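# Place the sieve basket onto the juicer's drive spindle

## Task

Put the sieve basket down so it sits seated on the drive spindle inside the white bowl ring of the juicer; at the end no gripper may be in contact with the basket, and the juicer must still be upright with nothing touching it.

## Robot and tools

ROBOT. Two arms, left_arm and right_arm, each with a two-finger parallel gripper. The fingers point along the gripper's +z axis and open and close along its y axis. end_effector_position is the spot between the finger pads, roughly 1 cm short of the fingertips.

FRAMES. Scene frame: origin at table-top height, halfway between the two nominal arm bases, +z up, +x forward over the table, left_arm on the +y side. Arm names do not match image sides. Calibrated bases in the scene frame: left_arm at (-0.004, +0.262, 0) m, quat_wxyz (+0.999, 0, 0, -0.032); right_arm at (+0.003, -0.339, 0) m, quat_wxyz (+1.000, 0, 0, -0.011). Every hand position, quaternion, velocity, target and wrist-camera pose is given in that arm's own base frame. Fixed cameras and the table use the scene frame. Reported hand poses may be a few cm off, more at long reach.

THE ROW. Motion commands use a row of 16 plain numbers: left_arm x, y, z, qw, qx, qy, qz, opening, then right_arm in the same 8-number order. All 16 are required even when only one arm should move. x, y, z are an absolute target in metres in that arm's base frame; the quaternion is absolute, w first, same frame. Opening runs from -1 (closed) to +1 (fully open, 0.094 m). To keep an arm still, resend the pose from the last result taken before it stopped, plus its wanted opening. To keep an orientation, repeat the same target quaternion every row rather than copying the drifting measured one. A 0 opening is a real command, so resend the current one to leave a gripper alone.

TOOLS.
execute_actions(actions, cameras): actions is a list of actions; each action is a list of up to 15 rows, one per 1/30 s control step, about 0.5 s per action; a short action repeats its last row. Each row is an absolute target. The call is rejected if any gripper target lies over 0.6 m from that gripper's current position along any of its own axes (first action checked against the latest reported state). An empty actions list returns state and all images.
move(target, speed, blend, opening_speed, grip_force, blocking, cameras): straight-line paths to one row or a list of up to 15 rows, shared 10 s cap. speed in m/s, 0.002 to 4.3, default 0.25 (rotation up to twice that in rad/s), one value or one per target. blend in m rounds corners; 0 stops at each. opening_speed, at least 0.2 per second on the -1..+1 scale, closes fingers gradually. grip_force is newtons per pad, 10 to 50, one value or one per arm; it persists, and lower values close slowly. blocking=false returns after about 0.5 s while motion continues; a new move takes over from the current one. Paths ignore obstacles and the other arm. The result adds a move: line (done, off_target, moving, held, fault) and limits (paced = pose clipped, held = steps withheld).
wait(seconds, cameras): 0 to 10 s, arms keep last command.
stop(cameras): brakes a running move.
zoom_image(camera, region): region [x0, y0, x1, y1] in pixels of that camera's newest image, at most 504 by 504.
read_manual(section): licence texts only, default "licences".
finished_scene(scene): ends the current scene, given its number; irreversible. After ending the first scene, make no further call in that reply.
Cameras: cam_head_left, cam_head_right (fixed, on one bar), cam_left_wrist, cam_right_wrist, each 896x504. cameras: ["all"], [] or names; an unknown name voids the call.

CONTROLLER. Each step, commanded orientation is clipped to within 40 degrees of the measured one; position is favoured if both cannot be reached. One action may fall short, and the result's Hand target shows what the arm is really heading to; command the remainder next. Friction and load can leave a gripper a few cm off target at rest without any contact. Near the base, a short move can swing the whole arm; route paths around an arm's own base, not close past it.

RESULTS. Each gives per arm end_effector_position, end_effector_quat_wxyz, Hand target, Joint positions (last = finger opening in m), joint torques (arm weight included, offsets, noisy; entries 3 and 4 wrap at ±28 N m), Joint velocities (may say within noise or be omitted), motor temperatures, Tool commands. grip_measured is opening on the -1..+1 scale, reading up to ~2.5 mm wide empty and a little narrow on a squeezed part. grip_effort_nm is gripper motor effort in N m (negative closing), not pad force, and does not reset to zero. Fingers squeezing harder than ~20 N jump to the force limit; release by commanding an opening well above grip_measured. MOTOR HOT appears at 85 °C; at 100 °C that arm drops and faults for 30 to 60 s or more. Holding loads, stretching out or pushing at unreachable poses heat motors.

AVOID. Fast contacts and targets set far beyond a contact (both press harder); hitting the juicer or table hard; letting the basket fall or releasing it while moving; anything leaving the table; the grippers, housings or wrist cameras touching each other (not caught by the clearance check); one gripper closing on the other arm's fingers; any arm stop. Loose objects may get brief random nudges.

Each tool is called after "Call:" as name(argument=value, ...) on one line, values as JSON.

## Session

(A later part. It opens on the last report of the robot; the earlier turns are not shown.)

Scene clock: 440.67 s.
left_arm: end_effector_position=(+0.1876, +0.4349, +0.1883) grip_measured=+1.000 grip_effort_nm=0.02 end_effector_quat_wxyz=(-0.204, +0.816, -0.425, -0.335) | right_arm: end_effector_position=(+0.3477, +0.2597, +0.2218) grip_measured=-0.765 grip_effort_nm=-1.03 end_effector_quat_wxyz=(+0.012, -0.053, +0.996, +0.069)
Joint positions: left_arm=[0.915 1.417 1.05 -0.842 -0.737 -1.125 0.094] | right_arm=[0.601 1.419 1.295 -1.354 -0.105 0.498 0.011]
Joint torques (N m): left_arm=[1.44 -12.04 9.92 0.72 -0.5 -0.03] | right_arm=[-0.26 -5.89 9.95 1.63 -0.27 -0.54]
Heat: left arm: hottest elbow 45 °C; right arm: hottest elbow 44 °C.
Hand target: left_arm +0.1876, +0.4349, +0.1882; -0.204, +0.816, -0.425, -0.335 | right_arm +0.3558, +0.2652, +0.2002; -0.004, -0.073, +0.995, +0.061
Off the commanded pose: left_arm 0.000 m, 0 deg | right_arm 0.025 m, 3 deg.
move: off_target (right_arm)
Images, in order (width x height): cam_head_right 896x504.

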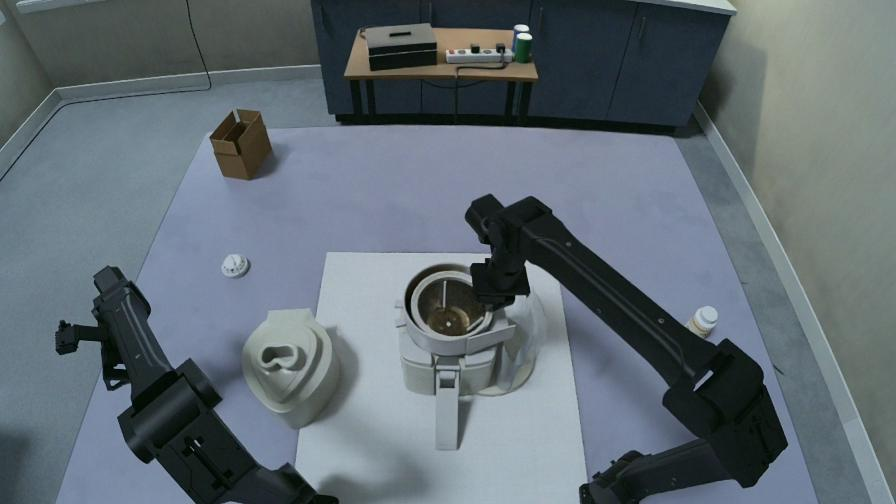

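Call:
move(target=[[0.1876,0.4349,0.1883,-0.204,0.816,-0.425,-0.335,1,0.357,0.266,0.226,-0.0045,-0.074,0.9953,0.0608,-0.95],[0.1876,0.4349,0.1883,-0.204,0.816,-0.425,-0.335,1,0.374,0.27,0.220,-0.0109,-0.1736,0.981,0.08,-0.95],[0.1876,0.4349,0.1883,-0.204,0.816,-0.425,-0.335,1,0.370,0.27,0.220,-0.0109,-0.1564,0.981,0.08,-0.62]], speed=0.08, cameras=["cam_head_right"])

Call:
zoom_image(camera="cam_head_right", region=[380, 240, 500, 360])

Call:
move(target=[[0.1876,0.4349,0.1883,-0.204,0.816,-0.425,-0.335,1,0.352,0.264,0.217,-0.0037,-0.0609,0.9962,0.075,-0.62],[0.1876,0.4349,0.1883,-0.204,0.816,-0.425,-0.335,1,0.332,0.264,0.216,0.0057,0.0698,0.9948,0.075,-0.62]], speed=0.04, blend=0.003, cameras=["cam_head_right"])

Call:
zoom_image(camera="cam_head_right", region=[380, 240, 500, 360])

Scene clock: 460.37 s.
left_arm: end_effector_position=(+0.1876, +0.4349, +0.1883) grip_measured=+1.000 grip_effort_nm=0.02 end_effector_quat_wxyz=(-0.204, +0.816, -0.425, -0.335) | right_arm: end_effector_position=(+0.3620, +0.2662, +0.2168) grip_measured=-0.623 grip_effort_nm=0.12 end_effector_quat_wxyz=(-0.016, -0.154, +0.985, +0.081)
Joint positions: left_arm=[0.915 1.417 1.05 -0.842 -0.737 -1.125 0.094] | right_arm=[0.573 1.495 1.361 -1.4 -0.161 0.266 0.018]
Joint torques (N m): left_arm=[2.02 -11.4 9.73 0.83 -0.48 -0.03] | right_arm=[-0.73 -9.47 11.62 0.73 0.15 -0.14]
Heat: left arm: hottest elbow 45 °C; right arm: hottest elbow 45 °C.
Hand target: left_arm +0.1876, +0.4349, +0.1882; -0.204, +0.816, -0.425, -0.335 | right_arm +0.3698, +0.2699, +0.2199; -0.011, -0.157, +0.984, +0.080
Off the commanded pose: left_arm 0.000 m, 0 deg | right_arm 0.009 m, 1 deg.
move: done; target 3's new opening was sent with right_arm's hand 0.011 m and 1 deg from that target
Images, in order (width x height): cam_head_right 896x504.

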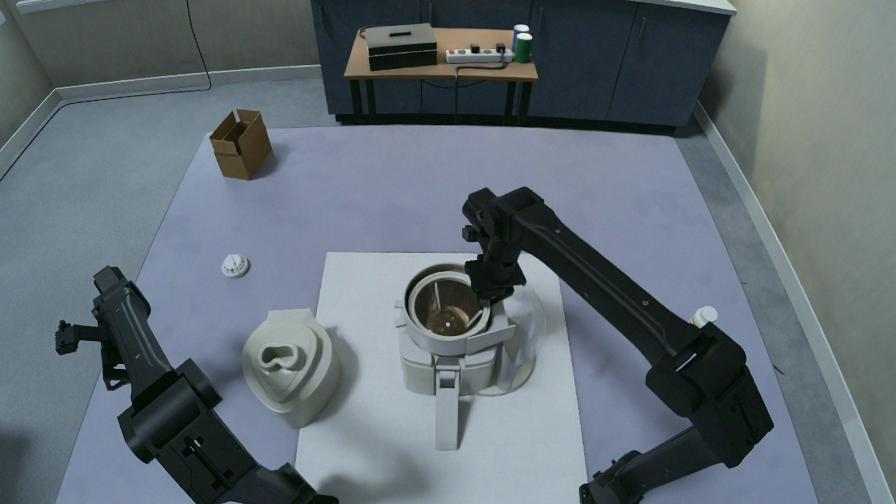

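Scaled by 4.200 from the camera's 896x504 image, which has a finer 1280x720 frame.

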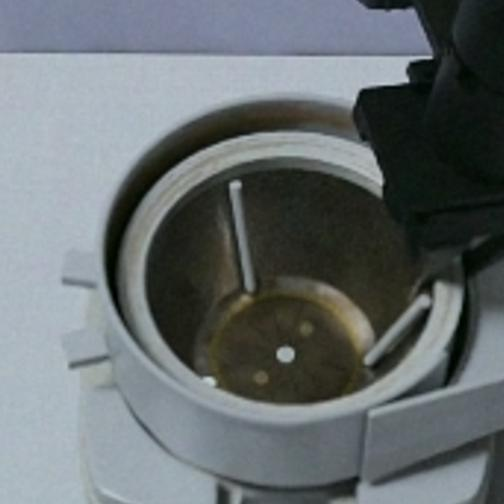

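Scene clock: 466.67 s.
left_arm: end_effector_position=(+0.1876, +0.4349, +0.1883) grip_measured=+1.000 grip_effort_nm=0.02 end_effector_quat_wxyz=(-0.204, +0.816, -0.425, -0.335) | right_arm: end_effector_position=(+0.3379, +0.2654, +0.2158) grip_measured=-0.622 grip_effort_nm=0.11 end_effector_quat_wxyz=(+0.002, +0.067, +0.995, +0.076)
Joint positions: left_arm=[0.915 1.417 1.05 -0.842 -0.737 -1.125 0.094] | right_arm=[0.621 1.405 1.263 -1.328 -0.115 0.76 0.018]
Joint torques (N m): left_arm=[1.26 -11.05 9.92 0.85 -0.46 -0.05] | right_arm=[-0.09 -11.11 8.05 1.09 0.29 0.04]
Heat: left arm: hottest elbow 45 °C; right arm: hottest elbow 44 °C.
Hand target: left_arm +0.1876, +0.4349, +0.1882; -0.204, +0.816, -0.425, -0.335 | right_arm +0.3322, +0.2640, +0.2160; +0.006, +0.070, +0.995, +0.075
Off the commanded pose: left_arm 0.000 m, 0 deg | right_arm 0.006 m, 1 deg.
move: done
Images, in order (width x height): cam_head_right 896x504.

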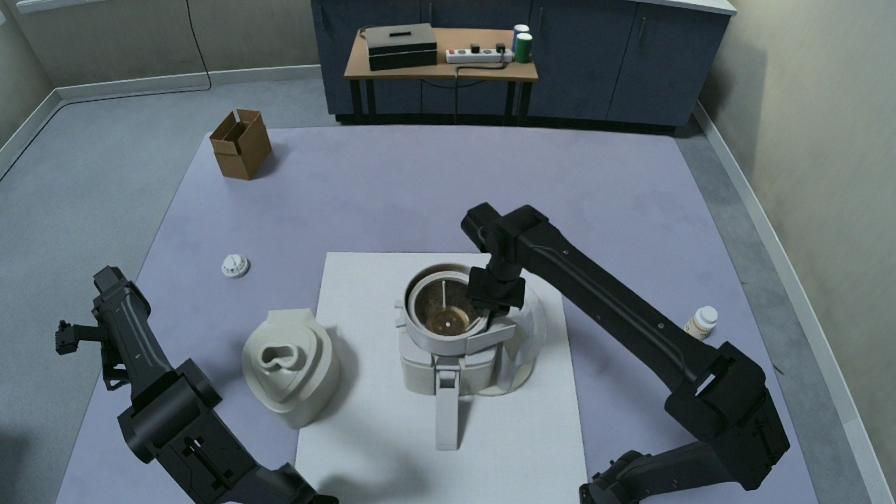

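Scaled by 4.200 from the camera's 896x504 image, which has a finer 1280x720 frame.

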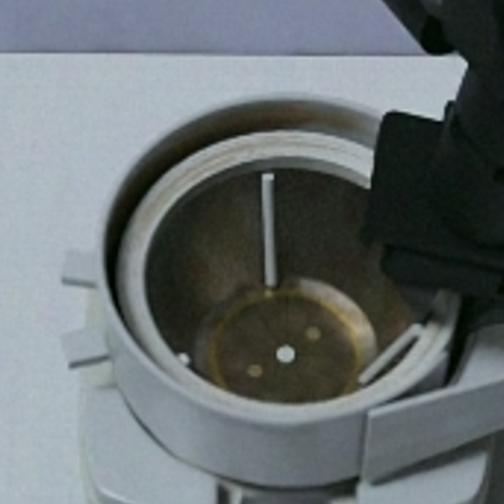

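Call:
move(target=[[0.1876,0.4349,0.1883,-0.204,0.816,-0.425,-0.335,1,0.323,0.266,0.216,0.011,0.1305,0.9886,0.075,-0.62],[0.1876,0.4349,0.1883,-0.204,0.816,-0.425,-0.335,1,0.313,0.269,0.216,0.015,0.1908,0.9788,0.074,-0.62]], speed=0.04, blend=0.003, cameras=["cam_head_right"])

Call:
zoom_image(camera="cam_head_right", region=[380, 240, 500, 360])

Scene clock: 474.47 s.
left_arm: end_effector_position=(+0.1876, +0.4349, +0.1883) grip_measured=+1.000 grip_effort_nm=0.02 end_effector_quat_wxyz=(-0.204, +0.816, -0.425, -0.335) | right_arm: end_effector_position=(+0.3191, +0.2685, +0.2170) grip_measured=-0.622 grip_effort_nm=0.11 end_effector_quat_wxyz=(+0.013, +0.190, +0.979, +0.073)
Joint positions: left_arm=[0.915 1.417 1.05 -0.842 -0.737 -1.125 0.094] | right_arm=[0.669 1.354 1.216 -1.304 -0.076 1.057 0.018]
Joint torques (N m): left_arm=[1.49 -11.87 9.78 0.84 -0.46 -0.05] | right_arm=[0.5 -10.17 8.24 1.26 0.21 0.06]
Heat: left arm: hottest elbow 45 °C; right arm: hottest elbow 43 °C.
Hand target: left_arm +0.1876, +0.4349, +0.1882; -0.204, +0.816, -0.425, -0.335 | right_arm +0.3131, +0.2689, +0.2159; +0.015, +0.191, +0.979, +0.074
Off the commanded pose: left_arm 0.000 m, 0 deg | right_arm 0.006 m, 0 deg.
move: done
Images, in order (width x height): cam_head_right 896x504.

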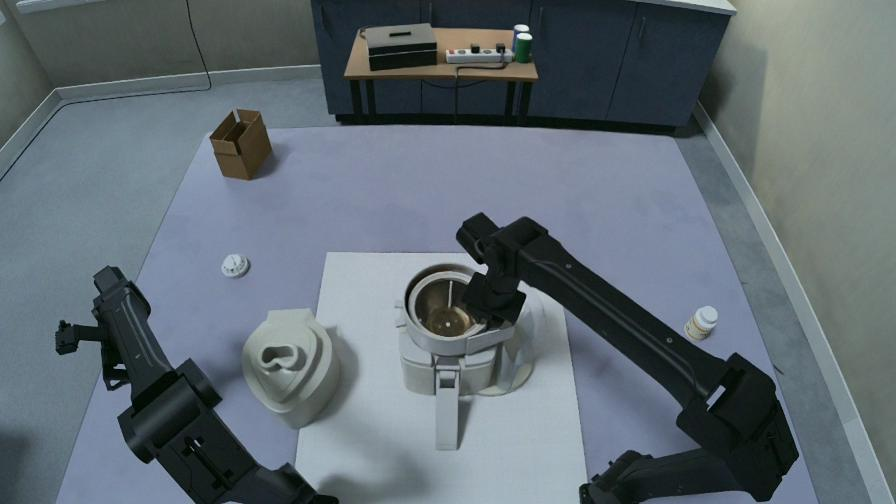

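Scaled by 4.200 from the camera's 896x504 image, which has a finer 1280x720 frame.

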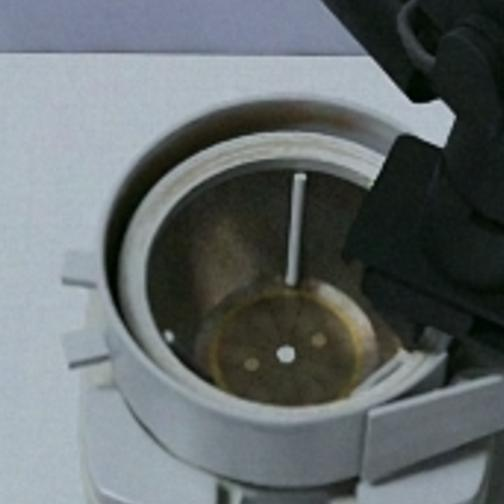

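Call:
move(target=[[0.1876,0.4349,0.1883,-0.204,0.816,-0.425,-0.335,1,0.322,0.266,0.216,0.013,0.165,0.983,0.074,-0.4],[0.1876,0.4349,0.1883,-0.204,0.816,-0.425,-0.335,1,0.326,0.266,0.30,0.011,0.1305,0.9886,0.075,-0.4],[0.1876,0.4349,0.1883,-0.204,0.816,-0.425,-0.335,1,0.36,0.20,0.38,0.0,0.06,0.998,0.0,-0.4],[0.1876,0.4349,0.1883,-0.204,0.816,-0.425,-0.335,1,0.38,0.10,0.39,0,0,1,0,-0.4]], speed=0.12, blend=[0,0.01,0.03,0], cameras=["cam_head_right"])

Call:
zoom_image(camera="cam_head_right", region=[400, 260, 500, 345])

Scene clock: 493.00 s.
left_arm: end_effector_position=(+0.1876, +0.4349, +0.1883) grip_measured=+1.000 grip_effort_nm=0.02 end_effector_quat_wxyz=(-0.204, +0.816, -0.425, -0.335) | right_arm: end_effector_position=(+0.3761, +0.1025, +0.3602) grip_measured=-0.402 grip_effort_nm=0.10 end_effector_quat_wxyz=(+0.057, +0.003, +0.998, +0.017)
Joint positions: left_arm=[0.915 1.417 1.05 -0.842 -0.737 -1.125 0.094] | right_arm=[0.266 1.31 1.555 -1.696 -0.003 0.272 0.028]
Joint torques (N m): left_arm=[2.26 -11.46 9.78 0.92 -0.46 -0.03] | right_arm=[-1.26 -9 14.42 0.58 0.11 -0.17]
Heat: left arm: hottest elbow 46 °C; right arm: hottest elbow 44 °C.
Hand target: left_arm +0.1876, +0.4349, +0.1882; -0.204, +0.816, -0.425, -0.335 | right_arm +0.3788, +0.0998, +0.3887; +0.087, +0.001, +0.996, +0.023
Off the commanded pose: left_arm 0.000 m, 0 deg | right_arm 0.030 m, 7 deg.
joint sent to its limit (right arm) — joint 4 (wrist pitch), lower limit. The joint targets are off in orientation, not in position.
move: off_target (right_arm)
Images, in order (width x height): cam_head_right 896x504.

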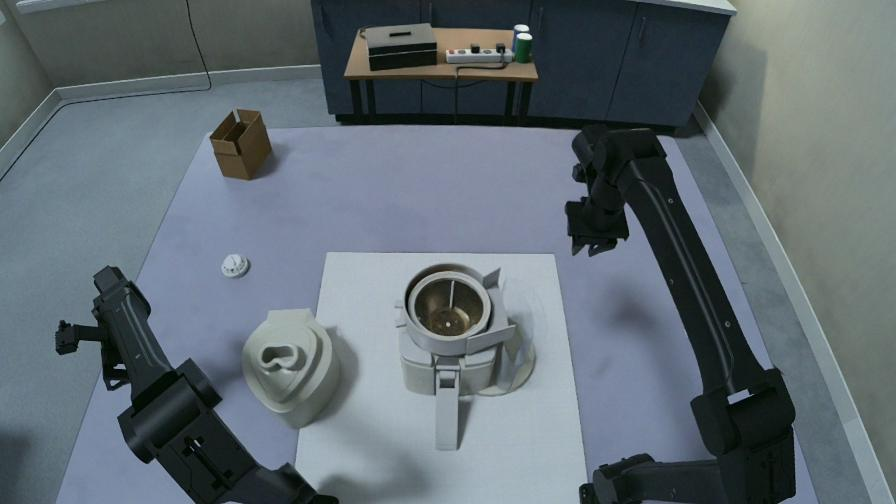

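Scaled by 5.040 from the camera's 896x504 image, which has a finer 1280x720 frame.

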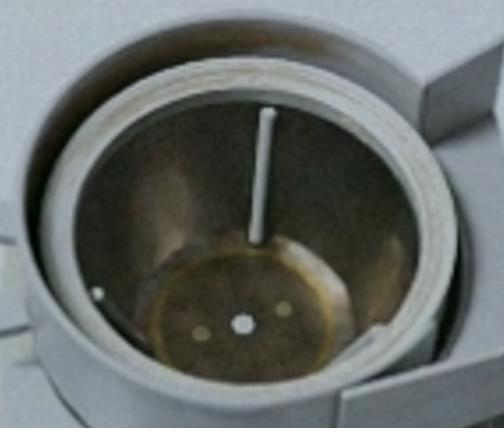

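Call:
finished_scene(scene=3)

The scene is finished: the task was done.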